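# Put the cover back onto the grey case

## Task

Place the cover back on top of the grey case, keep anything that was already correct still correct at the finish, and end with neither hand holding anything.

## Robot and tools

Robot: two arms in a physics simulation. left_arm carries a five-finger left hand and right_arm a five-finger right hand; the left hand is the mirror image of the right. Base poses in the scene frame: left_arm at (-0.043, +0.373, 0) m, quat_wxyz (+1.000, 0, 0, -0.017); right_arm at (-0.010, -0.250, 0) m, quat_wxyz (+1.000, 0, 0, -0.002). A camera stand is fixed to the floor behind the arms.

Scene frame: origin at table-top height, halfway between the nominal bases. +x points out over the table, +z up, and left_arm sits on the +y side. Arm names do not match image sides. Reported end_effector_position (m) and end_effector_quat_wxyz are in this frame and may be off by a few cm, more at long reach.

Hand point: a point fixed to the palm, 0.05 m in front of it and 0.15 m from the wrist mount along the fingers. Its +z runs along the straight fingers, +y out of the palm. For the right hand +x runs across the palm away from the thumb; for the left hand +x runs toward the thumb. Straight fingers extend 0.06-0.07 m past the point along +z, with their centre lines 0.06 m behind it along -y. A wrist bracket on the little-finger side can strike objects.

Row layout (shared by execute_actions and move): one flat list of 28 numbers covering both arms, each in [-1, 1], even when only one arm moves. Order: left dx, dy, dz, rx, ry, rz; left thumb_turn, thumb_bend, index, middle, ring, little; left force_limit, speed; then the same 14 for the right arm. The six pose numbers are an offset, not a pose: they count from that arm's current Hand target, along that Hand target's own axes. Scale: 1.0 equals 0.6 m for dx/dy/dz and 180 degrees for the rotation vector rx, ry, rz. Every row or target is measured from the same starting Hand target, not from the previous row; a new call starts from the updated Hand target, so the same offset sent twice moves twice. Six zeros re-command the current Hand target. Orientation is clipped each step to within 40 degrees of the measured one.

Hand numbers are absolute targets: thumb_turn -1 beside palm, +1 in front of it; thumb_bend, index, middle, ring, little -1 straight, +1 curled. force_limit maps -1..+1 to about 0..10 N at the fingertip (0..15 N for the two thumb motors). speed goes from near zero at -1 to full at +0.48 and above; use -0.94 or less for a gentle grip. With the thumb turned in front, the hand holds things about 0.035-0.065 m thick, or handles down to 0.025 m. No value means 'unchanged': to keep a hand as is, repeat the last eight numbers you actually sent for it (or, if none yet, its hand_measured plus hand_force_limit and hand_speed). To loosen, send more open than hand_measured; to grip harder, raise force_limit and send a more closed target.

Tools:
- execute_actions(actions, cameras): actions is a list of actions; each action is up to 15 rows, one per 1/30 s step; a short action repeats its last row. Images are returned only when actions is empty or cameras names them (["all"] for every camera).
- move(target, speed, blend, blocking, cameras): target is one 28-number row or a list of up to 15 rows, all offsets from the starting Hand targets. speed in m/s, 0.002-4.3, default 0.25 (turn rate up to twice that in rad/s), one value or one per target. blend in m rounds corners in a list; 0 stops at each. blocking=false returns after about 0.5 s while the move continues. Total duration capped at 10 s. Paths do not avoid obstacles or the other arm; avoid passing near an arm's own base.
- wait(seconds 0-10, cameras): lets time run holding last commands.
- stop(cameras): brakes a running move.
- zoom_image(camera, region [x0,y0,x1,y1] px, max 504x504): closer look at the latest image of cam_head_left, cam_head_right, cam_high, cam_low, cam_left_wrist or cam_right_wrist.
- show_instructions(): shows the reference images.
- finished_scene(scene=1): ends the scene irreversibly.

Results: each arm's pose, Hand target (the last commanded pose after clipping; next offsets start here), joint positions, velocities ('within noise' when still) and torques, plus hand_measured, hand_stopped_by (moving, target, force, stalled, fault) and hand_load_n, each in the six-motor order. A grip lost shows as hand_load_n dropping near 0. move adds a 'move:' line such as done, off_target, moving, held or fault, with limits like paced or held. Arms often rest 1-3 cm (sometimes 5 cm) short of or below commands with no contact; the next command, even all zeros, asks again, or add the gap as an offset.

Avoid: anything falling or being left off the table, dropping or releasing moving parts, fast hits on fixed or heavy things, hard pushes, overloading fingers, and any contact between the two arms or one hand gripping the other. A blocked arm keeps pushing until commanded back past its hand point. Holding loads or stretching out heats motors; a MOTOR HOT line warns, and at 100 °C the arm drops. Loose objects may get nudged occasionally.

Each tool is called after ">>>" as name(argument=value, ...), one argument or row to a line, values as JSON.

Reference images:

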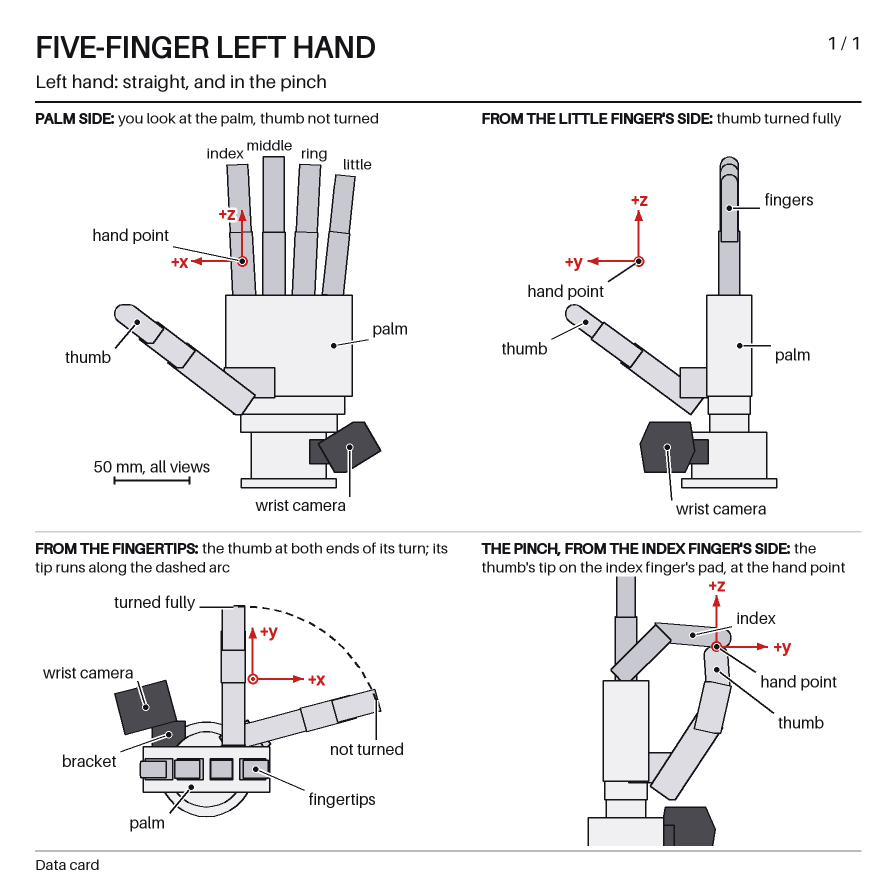

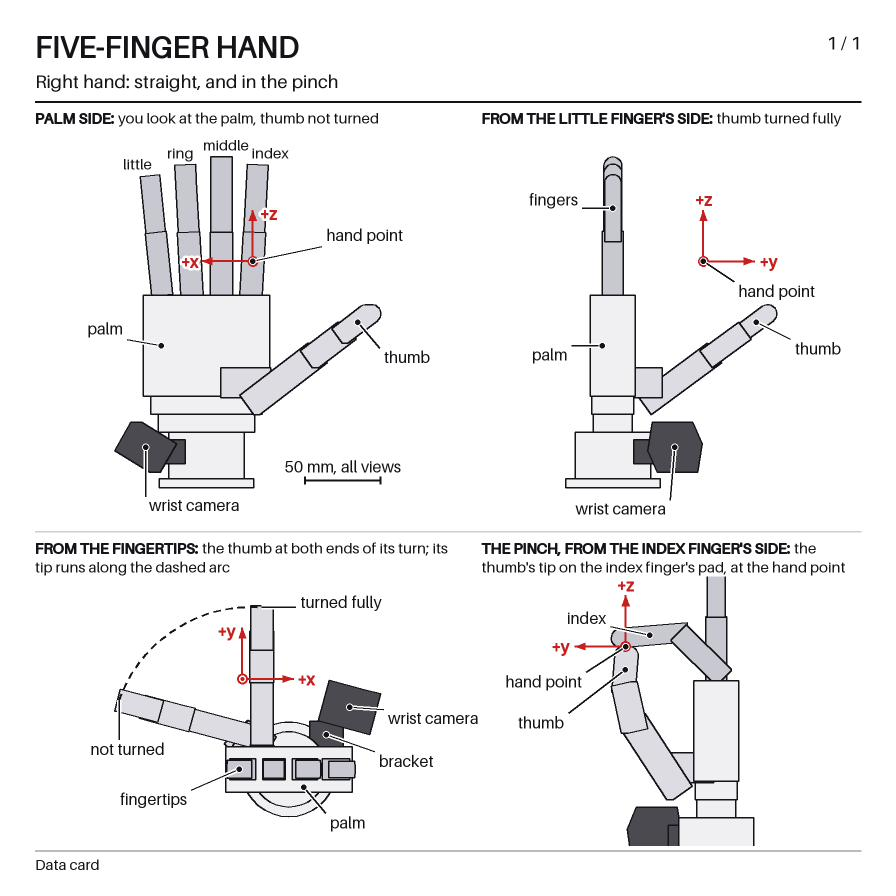

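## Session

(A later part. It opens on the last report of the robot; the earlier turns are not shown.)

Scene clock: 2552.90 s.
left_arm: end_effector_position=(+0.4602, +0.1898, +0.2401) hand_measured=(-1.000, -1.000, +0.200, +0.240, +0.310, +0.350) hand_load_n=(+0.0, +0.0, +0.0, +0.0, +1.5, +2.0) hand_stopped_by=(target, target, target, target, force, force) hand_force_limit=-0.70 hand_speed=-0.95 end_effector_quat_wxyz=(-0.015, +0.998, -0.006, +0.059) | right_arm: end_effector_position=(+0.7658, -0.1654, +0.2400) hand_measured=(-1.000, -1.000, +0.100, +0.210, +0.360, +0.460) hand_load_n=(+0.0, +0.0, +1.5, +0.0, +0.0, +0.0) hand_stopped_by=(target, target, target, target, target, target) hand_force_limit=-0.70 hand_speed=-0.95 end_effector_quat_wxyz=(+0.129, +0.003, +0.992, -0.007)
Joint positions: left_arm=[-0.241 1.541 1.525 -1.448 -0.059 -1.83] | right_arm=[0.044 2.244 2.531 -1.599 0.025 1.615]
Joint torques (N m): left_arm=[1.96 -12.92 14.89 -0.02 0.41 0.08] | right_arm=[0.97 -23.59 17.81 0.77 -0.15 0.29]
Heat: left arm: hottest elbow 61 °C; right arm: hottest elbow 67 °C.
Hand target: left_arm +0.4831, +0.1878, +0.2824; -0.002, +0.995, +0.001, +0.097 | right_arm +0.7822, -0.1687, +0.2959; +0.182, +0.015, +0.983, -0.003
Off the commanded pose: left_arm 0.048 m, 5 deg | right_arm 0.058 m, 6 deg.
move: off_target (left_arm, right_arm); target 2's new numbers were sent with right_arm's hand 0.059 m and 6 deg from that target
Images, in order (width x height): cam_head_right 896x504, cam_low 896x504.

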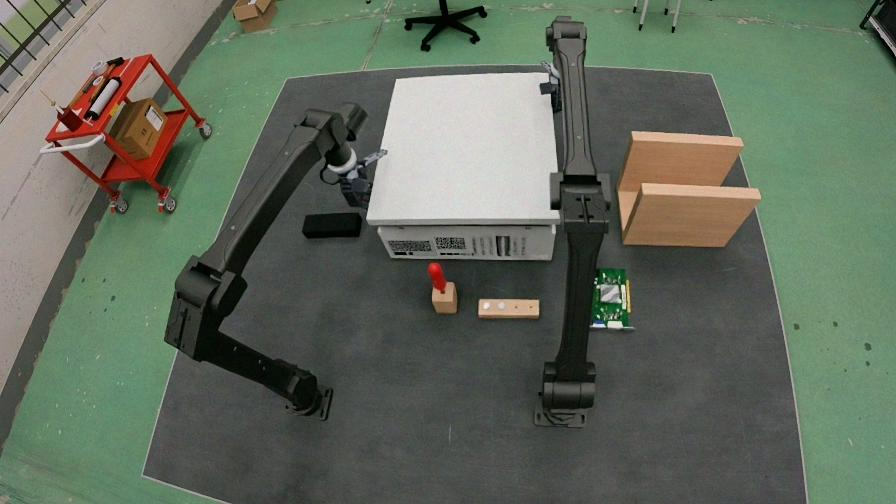

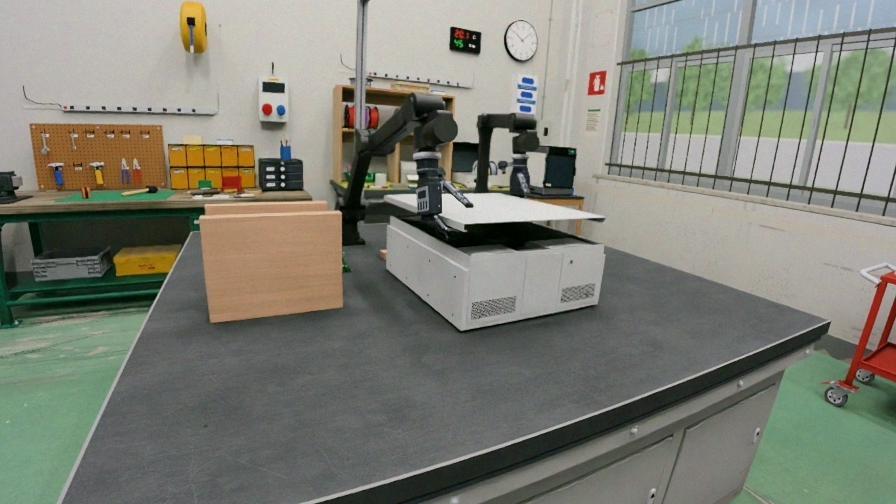

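>>> move(
  target=[-0.00965, 0, 0.04905, 0, 0, 0, -1, -1, 0.2, 0.24, 0.31, 0.35, -0.7, -0.95, 0.01551, 0, 0.04046, 0, 0, 0, -1, -1, 0.1, 0.21, 0.36, 0.46, -0.7, -0.95],
  speed=0.04,
  cameras=["cam_low","cam_head_right"],
)

>>> zoom_image(
  camera="cam_low",
  region=[370, 170, 620, 340],
)

>>> zoom_image(
  camera="cam_head_right",
  region=[360, 190, 600, 270],
)

Scene clock: 2617.20 s.
left_arm: end_effector_position=(+0.4732, +0.1862, +0.2413) hand_measured=(-1.000, -1.000, +0.200, +0.240, +0.310, +0.350) hand_load_n=(+0.0, +0.0, +0.0, +0.0, +1.5, +2.5) hand_stopped_by=(target, target, target, target, force, force) hand_force_limit=-0.70 hand_speed=-0.95 end_effector_quat_wxyz=(-0.009, +0.997, -0.006, +0.080) | right_arm: end_effector_position=(+0.7777, -0.1649, +0.2325) hand_measured=(-1.000, -1.000, +0.100, +0.210, +0.360, +0.460) hand_load_n=(+0.0, +0.0, +1.5, +0.0, +0.0, +0.0) hand_stopped_by=(target, target, target, target, target, target) hand_force_limit=-0.70 hand_speed=-0.95 end_effector_quat_wxyz=(+0.146, +0.004, +0.989, -0.006)
Joint positions: left_arm=[-0.24 1.547 1.525 -1.399 -0.059 -1.83] | right_arm=[0.044 2.245 2.501 -1.534 0.025 1.616]
Joint torques (N m): left_arm=[1.85 -13.16 9.74 1.11 0.4 0.07] | right_arm=[0.91 -26.93 10.07 1.7 -0.13 0.24]
Heat: left arm: hottest elbow 64 °C; right arm: hottest elbow 74 °C.
Hand target: left_arm +0.4830, +0.1878, +0.2525; -0.001, +0.995, +0.000, +0.097 | right_arm +0.7823, -0.1687, +0.2700; +0.183, +0.015, +0.983, -0.003
Off the commanded pose: left_arm 0.015 m, 2 deg | right_arm 0.038 m, 4 deg.
move: off_target (left_arm, right_arm)
Images, in order (width x height): cam_head_right 896x504, cam_low 896x504.

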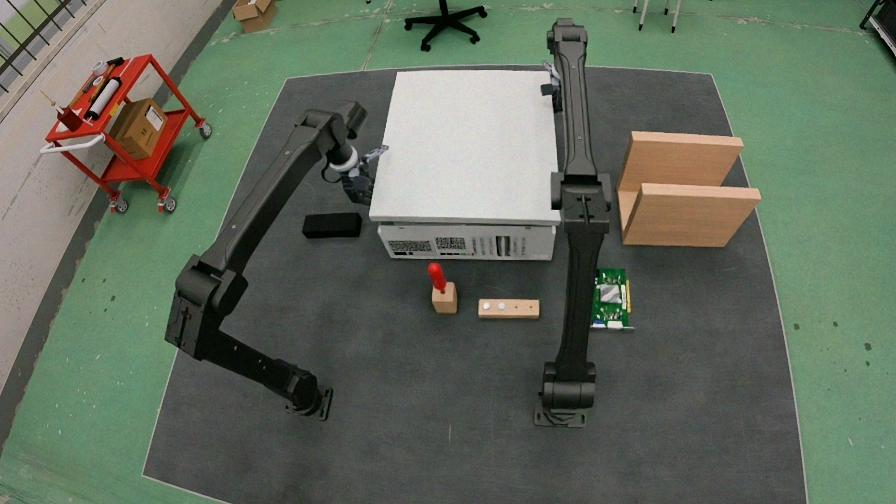

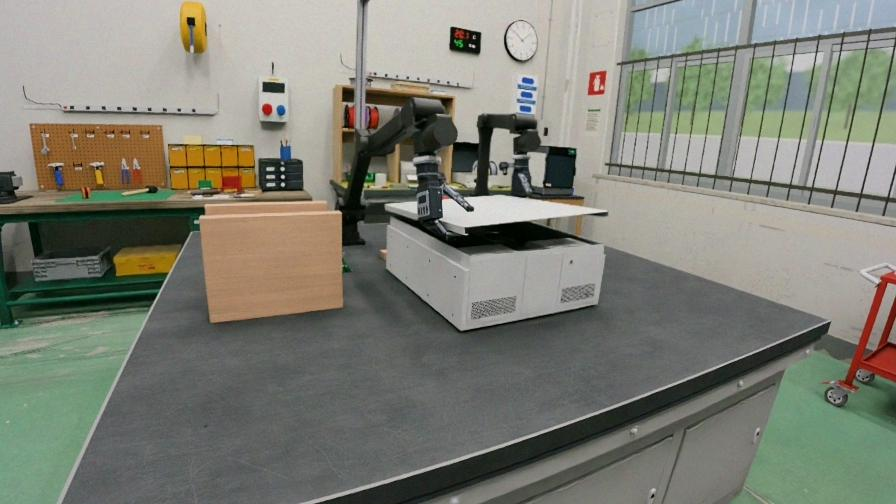

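Scaled by 2.016.

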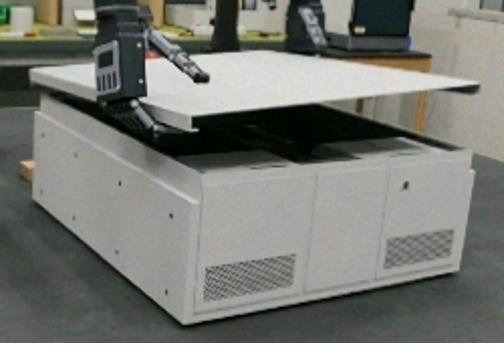

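Scaled by 2.100.

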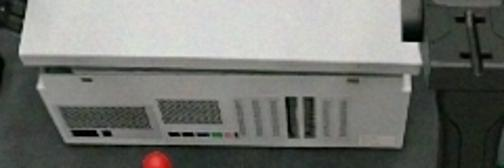

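>>> move(
  target=[-0.00965, 0, 0.04905, 0, 0, 0, -1, -1, 0.2, 0.24, 0.31, 0.35, -0.7, -0.95, 0, 0, 0, 0, 0, 0, -1, -1, 0.1, 0.21, 0.36, 0.46, -0.7, -0.95],
  speed=0.04,
  cameras=["cam_low","cam_head_right"],
)

>>> zoom_image(
  camera="cam_low",
  region=[370, 170, 620, 340],
)

>>> zoom_image(
  camera="cam_head_right",
  region=[360, 190, 480, 270],
)

>>> zoom_image(
  camera="cam_head_right",
  region=[470, 190, 590, 270],
)

Scene clock: 2624.57 s.
left_arm: end_effector_position=(+0.4781, +0.1859, +0.2178) hand_measured=(-1.000, -1.000, +0.200, +0.240, +0.310, +0.350) hand_load_n=(+0.0, +0.0, +0.0, +0.0, +1.5, +2.5) hand_stopped_by=(target, target, target, target, force, force) hand_force_limit=-0.70 hand_speed=-0.95 end_effector_quat_wxyz=(-0.007, +0.996, -0.004, +0.087) | right_arm: end_effector_position=(+0.7790, -0.1654, +0.2327) hand_measured=(-1.000, -1.000, +0.100, +0.210, +0.360, +0.460) hand_load_n=(+0.0, +0.0, +1.5, -0.5, +0.0, +0.5) hand_stopped_by=(target, target, target, target, target, target) hand_force_limit=-0.70 hand_speed=-0.95 end_effector_quat_wxyz=(+0.149, +0.006, +0.989, -0.007)
Joint positions: left_arm=[-0.238 1.553 1.467 -1.321 -0.059 -1.83] | right_arm=[0.044 2.245 2.501 -1.529 0.027 1.619]
Joint torques (N m): left_arm=[1.44 -13.16 8.49 1.11 0.41 0.07] | right_arm=[0.79 -26.64 10.26 1.51 -0.22 0.18]
Heat: left arm: hottest elbow 61 °C; right arm: hottest elbow 72 °C.
Hand target: left_arm +0.4830, +0.1878, +0.2225; -0.001, +0.995, +0.000, +0.097 | right_arm +0.7822, -0.1687, +0.2698; +0.182, +0.015, +0.983, -0.003
Off the commanded pose: left_arm 0.007 m, 1 deg | right_arm 0.038 m, 4 deg.
move: off_target (right_arm)
Images, in order (width x height): cam_head_right 896x504, cam_low 896x504.

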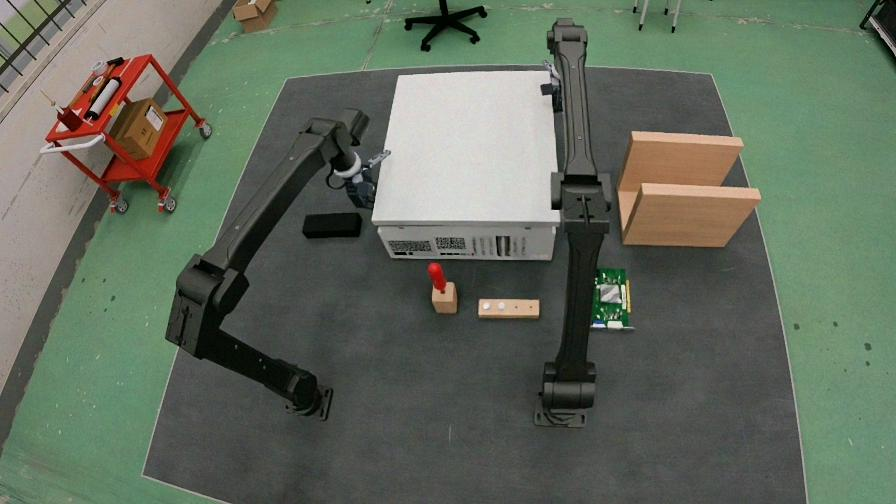

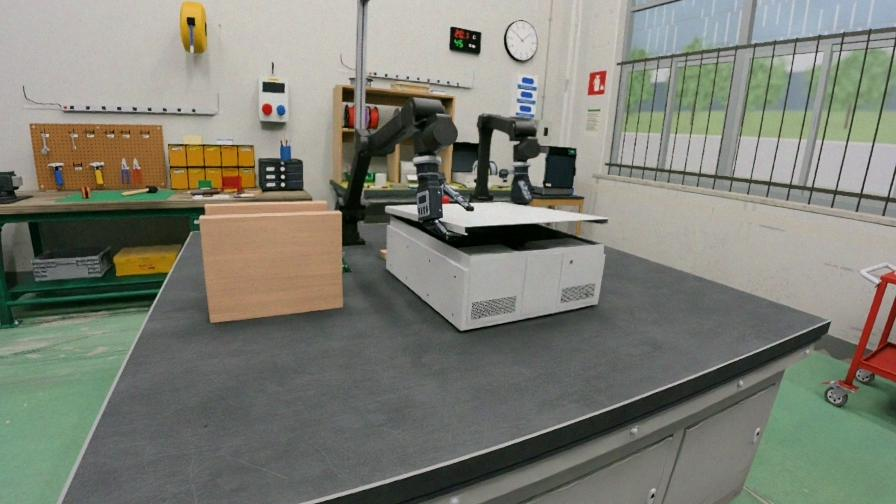

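Scaled by 2.016.

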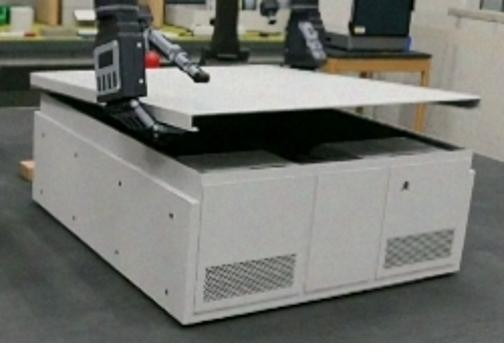

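Scaled by 4.200.

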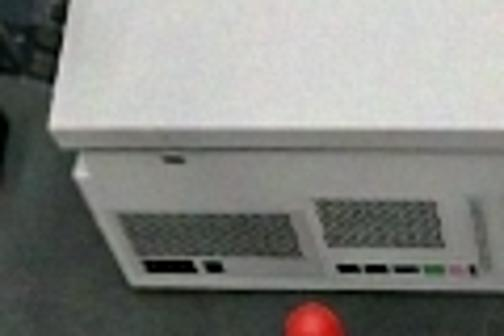

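Scaled by 4.200.

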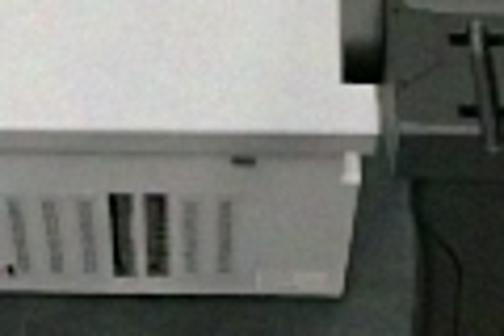

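>>> move(
  target=[0, 0, 0, 0, 0, 0, -1, -1, 0.2, 0.25, 0.35, 0.41, -0.7, -0.95, 0.0167, 0, 0.0436, 0, 0, 0, -1, -1, 0.1, 0.21, 0.36, 0.46, -0.7, -0.95],
  speed=0.04,
  cameras=["cam_low","cam_head_right"],
)

>>> zoom_image(
  camera="cam_low",
  region=[370, 170, 620, 340],
)

>>> zoom_image(
  camera="cam_head_right",
  region=[360, 190, 480, 270],
)

>>> zoom_image(
  camera="cam_head_right",
  region=[470, 190, 590, 270],
)

Scene clock: 2645.67 s.
left_arm: end_effector_position=(+0.4782, +0.1861, +0.2178) hand_measured=(-1.000, -1.000, +0.200, +0.250, +0.314, +0.350) hand_load_n=(+0.0, +0.0, +0.5, +0.5, +1.0, +2.5) hand_stopped_by=(target, target, target, target, force, force) hand_force_limit=-0.70 hand_speed=-0.95 end_effector_quat_wxyz=(-0.007, +0.996, -0.004, +0.087) | right_arm: end_effector_position=(+0.7784, -0.1656, +0.2100) hand_measured=(-1.000, -1.000, +0.100, +0.210, +0.360, +0.460) hand_load_n=(+0.0, -0.5, +2.0, +0.0, +0.0, -1.0) hand_stopped_by=(target, target, target, target, target, target) hand_force_limit=-0.70 hand_speed=-0.95 end_effector_quat_wxyz=(+0.152, +0.006, +0.988, -0.006)
Joint positions: left_arm=[-0.238 1.553 1.467 -1.321 -0.059 -1.83] | right_arm=[0.044 2.209 2.375 -1.433 0.027 1.619]
Joint torques (N m): left_arm=[1.61 -13.33 8.5 1.05 0.4 0.06] | right_arm=[-0.09 -26.11 9.36 1.76 -0.2 0.22]
Heat: left arm: hottest elbow 54 °C; right arm: hottest elbow 68 °C.
Hand target: left_arm +0.4830, +0.1880, +0.2226; -0.001, +0.995, +0.001, +0.097 | right_arm +0.7822, -0.1687, +0.2420; +0.182, +0.015, +0.983, -0.003
Off the commanded pose: left_arm 0.007 m, 1 deg | right_arm 0.032 m, 4 deg.
move: off_target (right_arm)
Images, in order (width x height): cam_head_right 896x504, cam_low 896x504.

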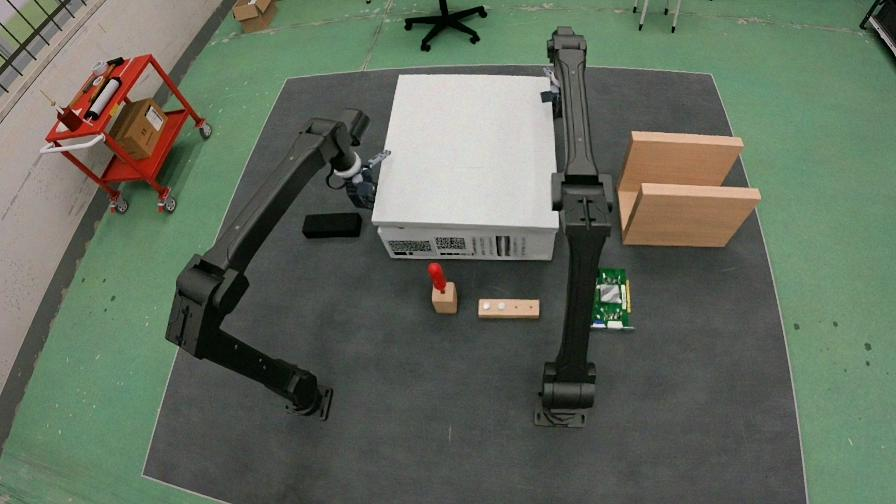

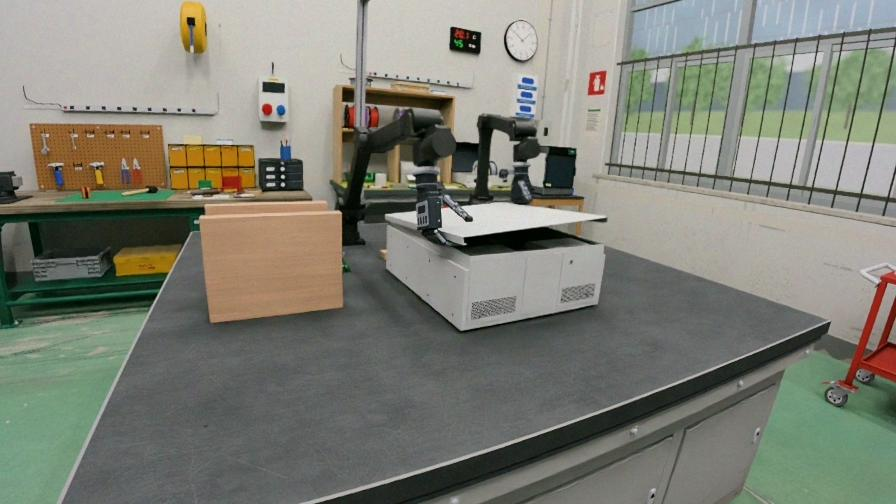

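Scaled by 2.016.

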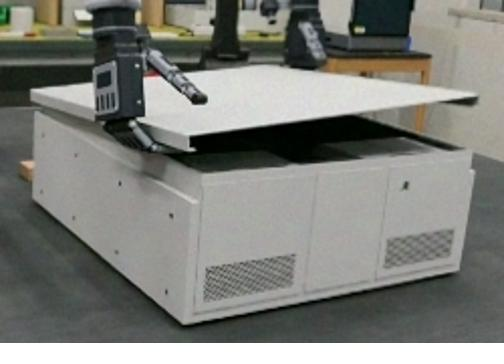

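Scaled by 4.200.

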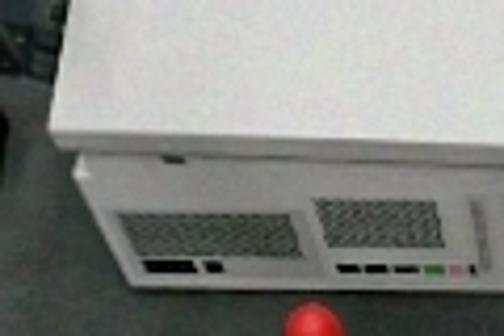

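Scaled by 4.200.

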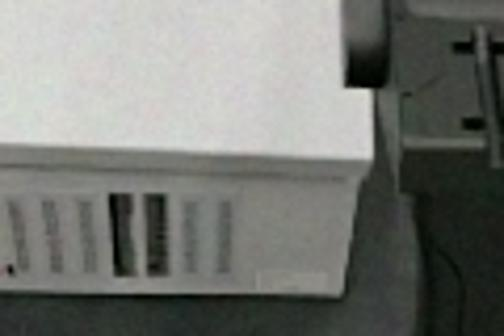

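>>> execute_actions(
  actions=[],
  cameras=["cam_head_right","cam_low"],
)

Scene clock: 2674.77 s.
left_arm: end_effector_position=(+0.4782, +0.1861, +0.2178) hand_measured=(-1.000, -1.000, +0.200, +0.250, +0.314, +0.350) hand_load_n=(+0.0, -0.5, +0.0, +0.0, +1.0, +2.5) hand_stopped_by=(target, target, target, target, force, force) hand_force_limit=-0.70 hand_speed=-0.95 end_effector_quat_wxyz=(-0.007, +0.996, -0.004, +0.087) | right_arm: end_effector_position=(+0.7784, -0.1656, +0.2100) hand_measured=(-1.000, -1.000, +0.100, +0.210, +0.360, +0.460) hand_load_n=(+0.0, +0.0, +1.5, +0.0, +0.0, -0.5) hand_stopped_by=(target, target, target, target, target, target) hand_force_limit=-0.70 hand_speed=-0.95 end_effector_quat_wxyz=(+0.152, +0.006, +0.988, -0.006)
Joint positions: left_arm=[-0.238 1.553 1.467 -1.321 -0.059 -1.83] | right_arm=[0.044 2.209 2.375 -1.433 0.027 1.619]
Joint velocities: within noise
Joint torques (N m): left_arm=[1.67 -13.27 8.49 1.14 0.38 0.06] | right_arm=[0.67 -26.4 9.46 1.81 -0.14 0.23]
Heat: left arm: hottest elbow 49 °C; right arm: hottest elbow 61 °C.
Hand target: left_arm +0.4830, +0.1880, +0.2226; -0.001, +0.995, +0.001, +0.097 | right_arm +0.7822, -0.1687, +0.2420; +0.182, +0.015, +0.983, -0.003
Off the commanded pose: left_arm 0.007 m, 1 deg | right_arm 0.032 m, 4 deg.
Images, in order (width x height): cam_head_right 896x504, cam_low 896x504.

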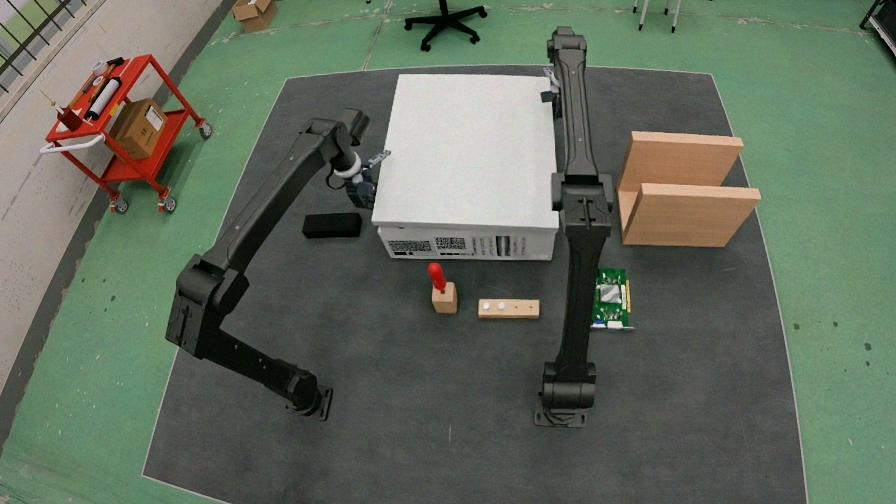

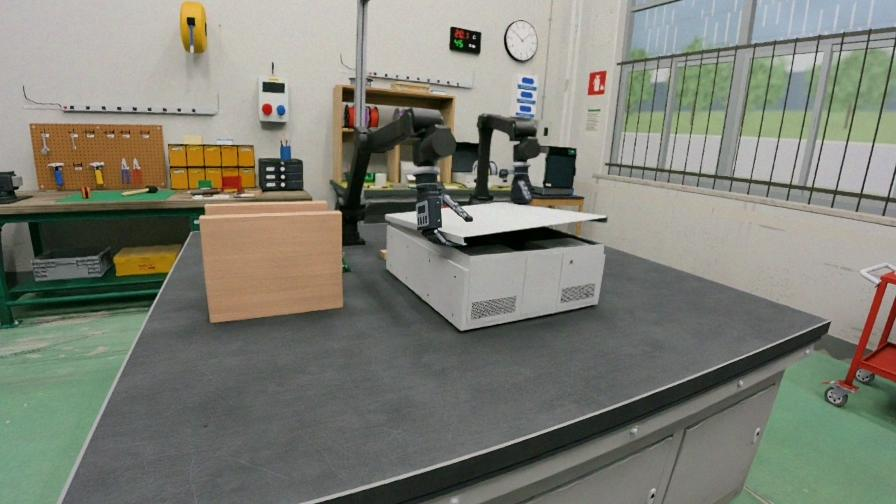

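>>> zoom_image(
  camera="cam_low",
  region=[370, 180, 630, 340],
)

>>> zoom_image(
  camera="cam_head_right",
  region=[360, 190, 480, 270],
)

>>> zoom_image(
  camera="cam_head_right",
  region=[470, 190, 590, 270],
)

Scaled by 1.938.

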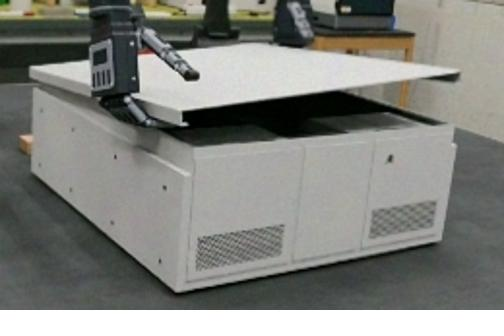

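Scaled by 4.200.

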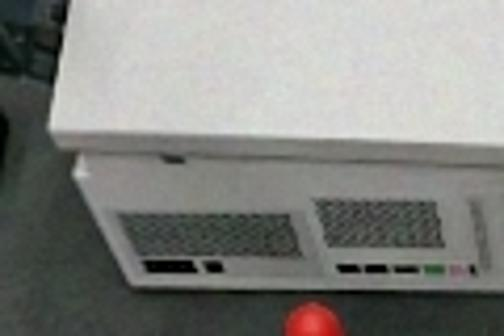

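Scaled by 4.200.

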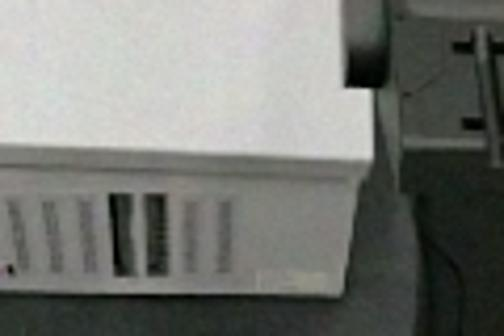

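>>> move(
  target=[0,0,0,0,0,0,-1,-1,0.2,0.25,0.35,0.41,-0.7,-0.95,-0.0167,0,-0.0436,0,0,0,-1,-1,0.1,0.21,0.36,0.46,-0.7,-0.95],
  speed=0.03,
  cameras=["cam_head_right","cam_low"],
)

Scene clock: 2690.87 s.
left_arm: end_effector_position=(+0.4786, +0.1873, +0.2178) hand_measured=(-1.000, -1.000, +0.200, +0.250, +0.314, +0.350) hand_load_n=(+0.5, -0.5, +0.5, +0.0, +1.0, +1.0) hand_stopped_by=(target, target, target, target, force, force) hand_force_limit=-0.70 hand_speed=-0.95 end_effector_quat_wxyz=(-0.007, +0.996, -0.003, +0.087) | right_arm: end_effector_position=(+0.7698, -0.1686, +0.2074) hand_measured=(-1.000, -1.000, +0.100, +0.210, +0.360, +0.460) hand_load_n=(+0.0, +0.0, +0.5, +0.0, +1.0, +0.0) hand_stopped_by=(target, target, target, target, target, target) hand_force_limit=-0.70 hand_speed=-0.95 end_effector_quat_wxyz=(+0.134, +0.009, +0.991, -0.009)
Joint positions: left_arm=[-0.236 1.553 1.467 -1.321 -0.059 -1.83] | right_arm=[0.041 2.209 2.378 -1.472 0.029 1.622]
Joint torques (N m): left_arm=[1.55 -13.22 8.57 1.1 0.42 0.06] | right_arm=[1.08 -25.05 17.26 0.29 -0.3 0.12]
Heat: left arm: hottest elbow 48 °C; right arm: hottest elbow 59 °C.
Hand target: left_arm +0.4830, +0.1879, +0.2226; -0.001, +0.995, +0.001, +0.097 | right_arm +0.7822, -0.1687, +0.2700; +0.182, +0.015, +0.983, -0.003
Off the commanded pose: left_arm 0.007 m, 1 deg | right_arm 0.064 m, 6 deg.
move: off_target (right_arm)
Images, in order (width x height): cam_head_right 896x504, cam_low 896x504.

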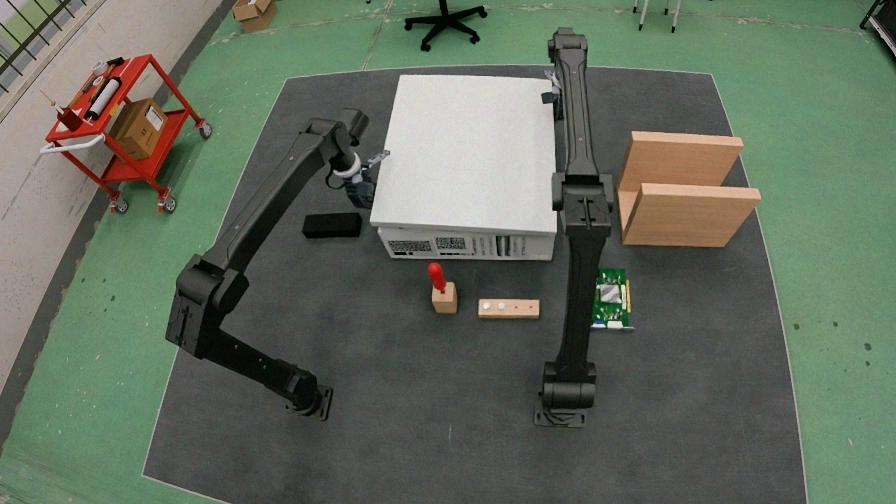

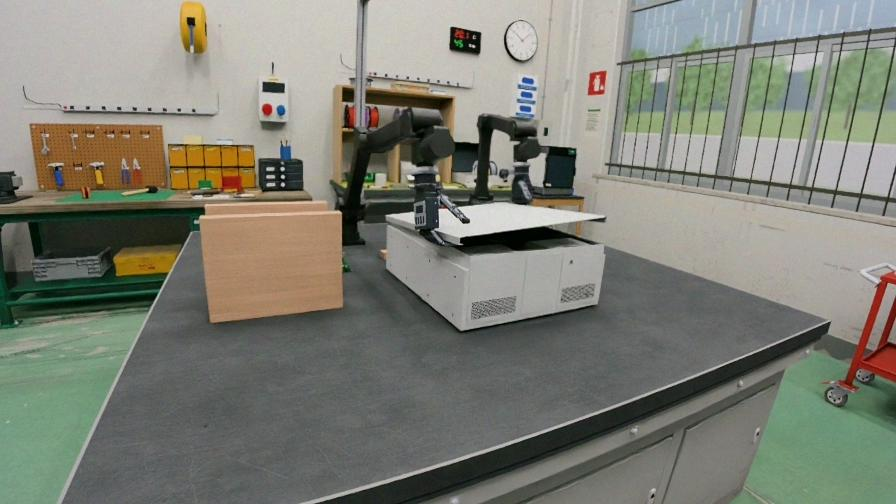

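>>> move(
  target=[0,0,0,0,0,0,-1,-1,0.2,0.25,0.35,0.41,-0.7,-0.95,-0.0119,0,-0.0311,0,0,0,-1,-1,0.1,0.21,0.36,0.46,-0.7,-0.95],
  speed=0.03,
  cameras=["cam_head_right","cam_low"],
)

Scene clock: 2697.57 s.
left_arm: end_effector_position=(+0.4788, +0.1879, +0.2178) hand_measured=(-1.000, -1.000, +0.200, +0.250, +0.314, +0.350) hand_load_n=(+0.0, -0.5, +1.0, +0.5, +1.5, +0.5) hand_stopped_by=(target, target, target, target, force, force) hand_force_limit=-0.70 hand_speed=-0.95 end_effector_quat_wxyz=(-0.007, +0.996, -0.002, +0.087) | right_arm: end_effector_position=(+0.7685, -0.1699, +0.2310) hand_measured=(-1.000, -1.000, +0.100, +0.210, +0.360, +0.460) hand_load_n=(+0.0, +0.0, +0.5, +0.0, +1.5, +0.0) hand_stopped_by=(target, target, target, target, target, target) hand_force_limit=-0.70 hand_speed=-0.95 end_effector_quat_wxyz=(+0.131, +0.009, +0.991, -0.008)
Joint positions: left_arm=[-0.235 1.553 1.467 -1.321 -0.059 -1.83] | right_arm=[0.039 2.237 2.492 -1.565 0.028 1.622]
Joint torques (N m): left_arm=[1.67 -13.45 8.55 1.13 0.41 0.06] | right_arm=[0.56 -24.29 17.42 0.84 -0.25 0.19]
Heat: left arm: hottest elbow 47 °C; right arm: hottest elbow 62 °C.
Hand target: left_arm +0.4830, +0.1880, +0.2226; -0.001, +0.995, +0.001, +0.097 | right_arm +0.7821, -0.1685, +0.2898; +0.182, +0.015, +0.983, -0.003
Off the commanded pose: left_arm 0.006 m, 1 deg | right_arm 0.061 m, 6 deg.
move: off_target (right_arm)
Images, in order (width x height): cam_head_right 896x504, cam_low 896x504.

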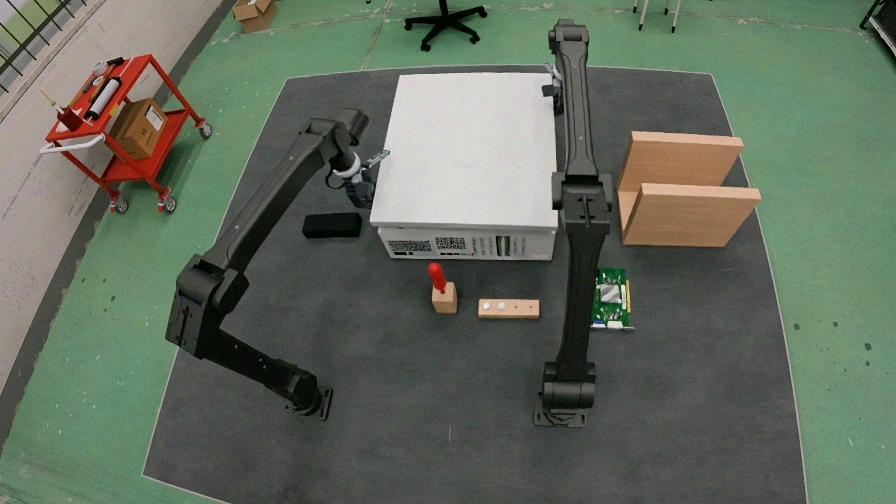

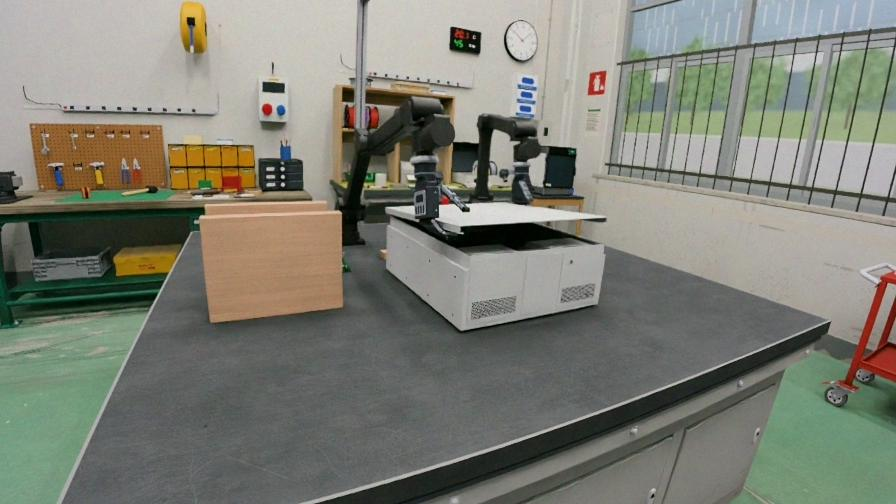

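>>> zoom_image(
  camera="cam_low",
  region=[370, 180, 630, 340],
)

>>> zoom_image(
  camera="cam_head_right",
  region=[360, 190, 480, 270],
)

>>> zoom_image(
  camera="cam_head_right",
  region=[470, 190, 590, 270],
)

Scaled by 1.938.

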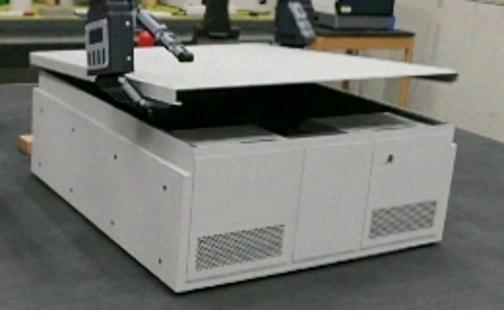

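Scaled by 4.200.

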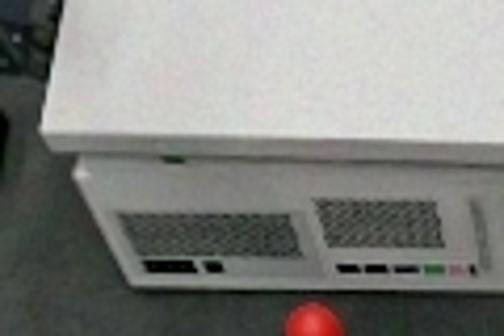

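Scaled by 4.200.

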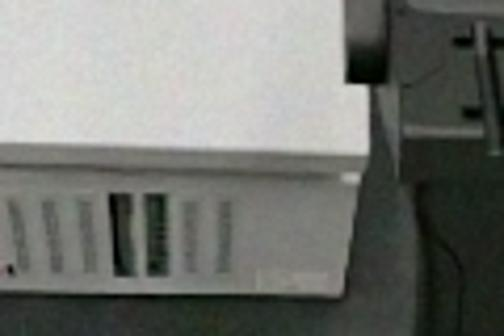

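>>> move(
  target=[0,0,0,0,0,0,-1,-1,0.2,0.25,0.35,0.41,-0.7,-0.95,0.0119,0,0.0311,0,0,0,-1,-1,0.1,0.21,0.36,0.46,-0.7,-0.95],
  speed=0.03,
  cameras=["cam_head_right","cam_low"],
)

>>> zoom_image(
  camera="cam_low",
  region=[370, 180, 630, 340],
)

>>> zoom_image(
  camera="cam_head_right",
  region=[360, 190, 480, 270],
)

>>> zoom_image(
  camera="cam_head_right",
  region=[470, 190, 590, 270],
)

Scene clock: 2723.33 s.
left_arm: end_effector_position=(+0.4807, +0.1875, +0.2185) hand_measured=(-1.000, -1.000, +0.200, +0.250, +0.314, +0.350) hand_load_n=(+0.0, -0.5, +0.5, +0.0, +0.5, +2.0) hand_stopped_by=(target, target, target, target, force, force) hand_force_limit=-0.70 hand_speed=-0.95 end_effector_quat_wxyz=(-0.006, +0.996, -0.001, +0.090) | right_arm: end_effector_position=(+0.7755, -0.1693, +0.2341) hand_measured=(-1.000, -1.000, +0.100, +0.210, +0.360, +0.460) hand_load_n=(+0.0, +0.0, +1.0, +0.0, +0.5, +0.0) hand_stopped_by=(target, target, target, target, target, target) hand_force_limit=-0.70 hand_speed=-0.95 end_effector_quat_wxyz=(+0.145, +0.009, +0.989, -0.007)
Joint positions: left_arm=[-0.235 1.553 1.467 -1.314 -0.059 -1.832] | right_arm=[0.039 2.237 2.492 -1.537 0.026 1.622]
Joint torques (N m): left_arm=[1.08 -13.45 8.55 0.87 0.39 0.09] | right_arm=[1.55 -25.52 10.58 2.07 -0.23 0.17]
Heat: left arm: hottest elbow 46 °C; right arm: hottest elbow 65 °C.
Hand target: left_arm +0.4830, +0.1880, +0.2226; -0.001, +0.995, +0.001, +0.097 | right_arm +0.7822, -0.1686, +0.2699; +0.182, +0.015, +0.983, -0.003
Off the commanded pose: left_arm 0.005 m, 1 deg | right_arm 0.036 m, 4 deg.
move: off_target (right_arm)
Images, in order (width x height): cam_head_right 896x504, cam_low 896x504.

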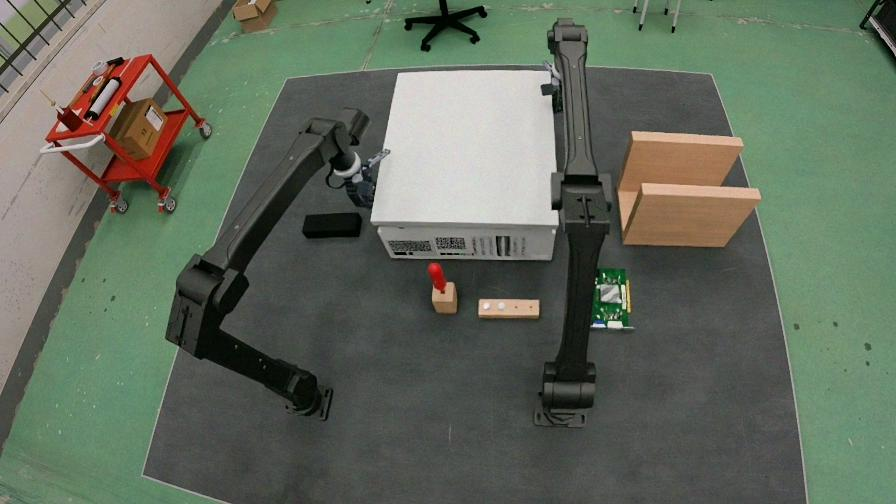

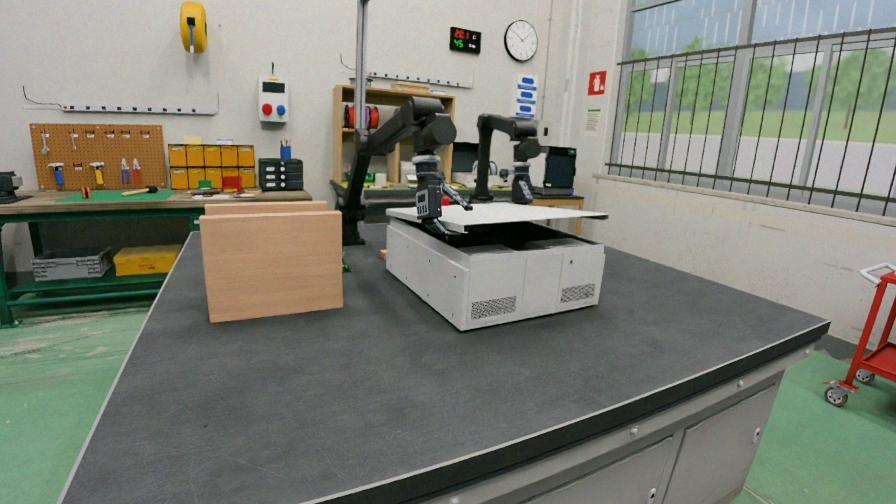

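Scaled by 1.938.

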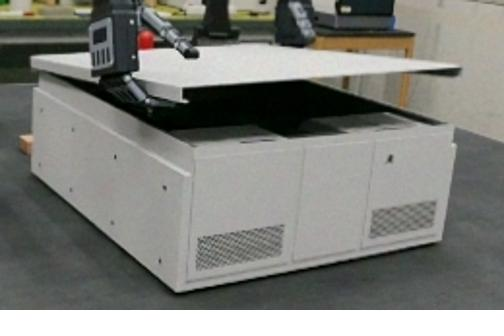

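Scaled by 4.200.

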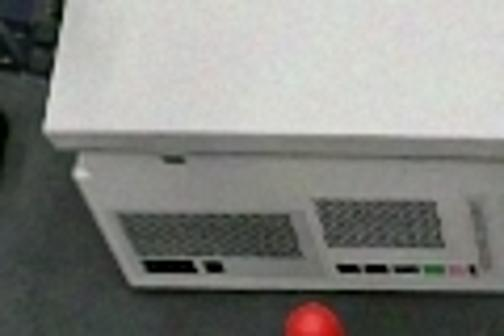

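Scaled by 4.200.

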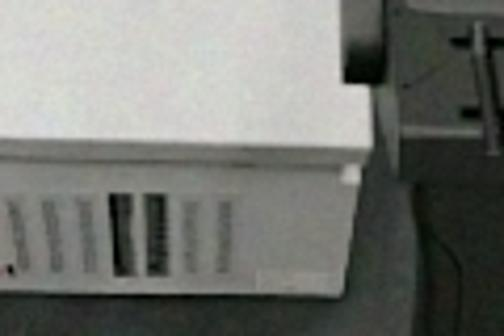

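>>> zoom_image(
  camera="cam_low",
  region=[420, 200, 540, 270],
)

>>> zoom_image(
  camera="cam_low",
  region=[530, 190, 630, 260],
)

Scaled by 4.200.

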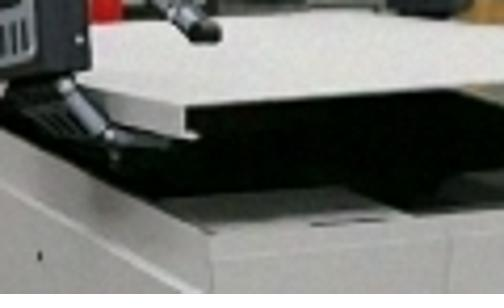

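Scaled by 5.040.

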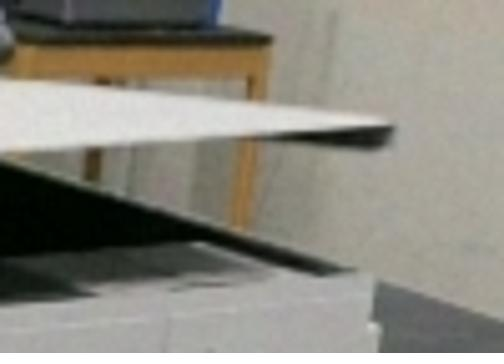

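>>> move(
  target=[0,-0.0167,0,0,0,0,-1,-1,0.2,0.25,0.36,0.43,-0.2,-0.95,0,-0.0167,0,0,0,0,-1,-1,0.1,0.21,0.36,0.46,-0.7,-0.95],
  speed=0.03,
  cameras=["cam_head_right","cam_low"],
)

>>> zoom_image(
  camera="cam_low",
  region=[420, 200, 540, 270],
)

>>> zoom_image(
  camera="cam_head_right",
  region=[360, 190, 480, 270],
)

>>> zoom_image(
  camera="cam_head_right",
  region=[470, 190, 590, 270],
)

Scene clock: 2827.60 s.
left_arm: end_effector_position=(+0.4822, +0.1928, +0.2171) hand_measured=(-1.000, -1.000, +0.200, +0.250, +0.360, +0.430) hand_load_n=(+0.0, +0.0, +0.0, +0.0, +0.0, +3.5) hand_stopped_by=(target, target, target, target, target, target) hand_force_limit=-0.20 hand_speed=-0.95 end_effector_quat_wxyz=(-0.004, +0.996, +0.002, +0.089) | right_arm: end_effector_position=(+0.7762, -0.1681, +0.2348) hand_measured=(-1.000, -1.000, +0.100, +0.210, +0.360, +0.460) hand_load_n=(+0.0, +0.0, +1.5, +0.0, +0.0, +0.0) hand_stopped_by=(target, target, target, target, target, target) hand_force_limit=-0.70 hand_speed=-0.95 end_effector_quat_wxyz=(+0.146, +0.009, +0.989, -0.004)
Joint positions: left_arm=[-0.222 1.553 1.463 -1.31 -0.054 -1.827] | right_arm=[0.039 2.237 2.492 -1.534 0.02 1.622]
Joint torques (N m): left_arm=[2.02 -14.1 8.29 0.76 0.34 0.24] | right_arm=[-0.15 -25.93 10.3 1.83 -0.08 0]
Heat: left arm: hottest elbow 45 °C; right arm: hottest elbow 57 °C.
Hand target: left_arm +0.4829, +0.1980, +0.2225; -0.001, +0.995, +0.001, +0.097 | right_arm +0.7819, -0.1786, +0.2698; +0.182, +0.015, +0.983, -0.003
Off the commanded pose: left_arm 0.008 m, 1 deg | right_arm 0.037 m, 4 deg.
move: off_target (right_arm)
Images, in order (width x height): cam_head_right 896x504, cam_low 896x504.

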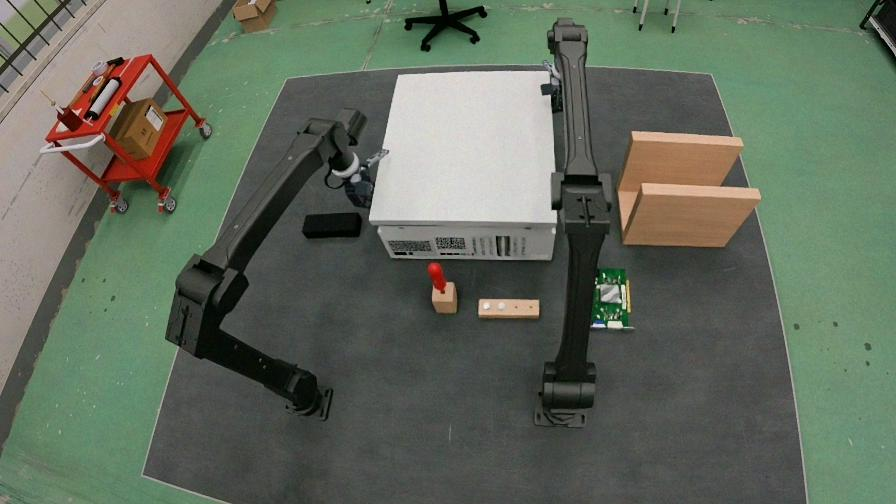

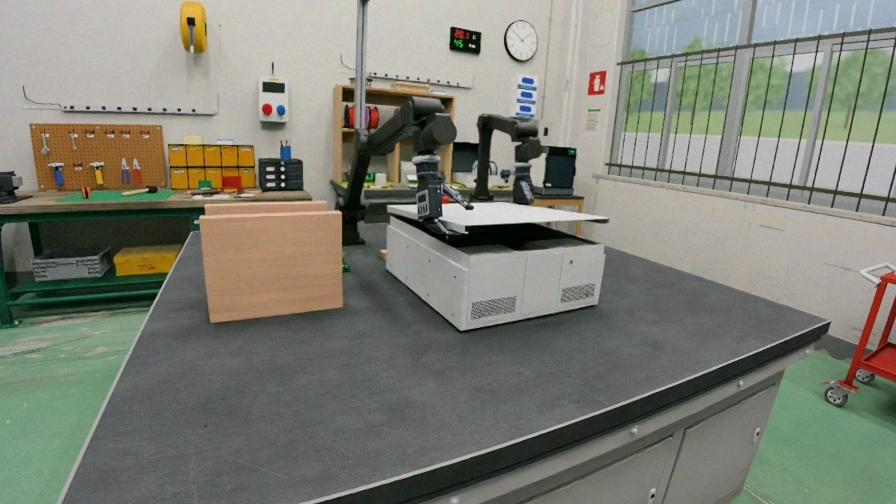

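Scaled by 4.200.

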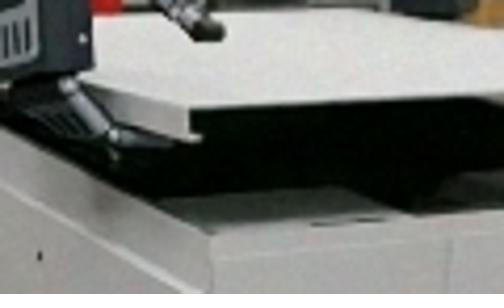

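Scaled by 4.200.

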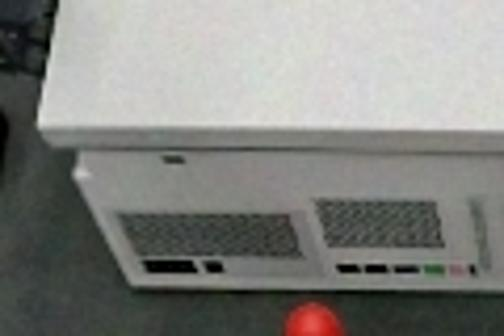

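Scaled by 4.200.

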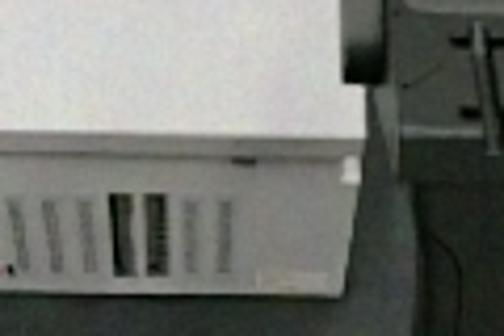

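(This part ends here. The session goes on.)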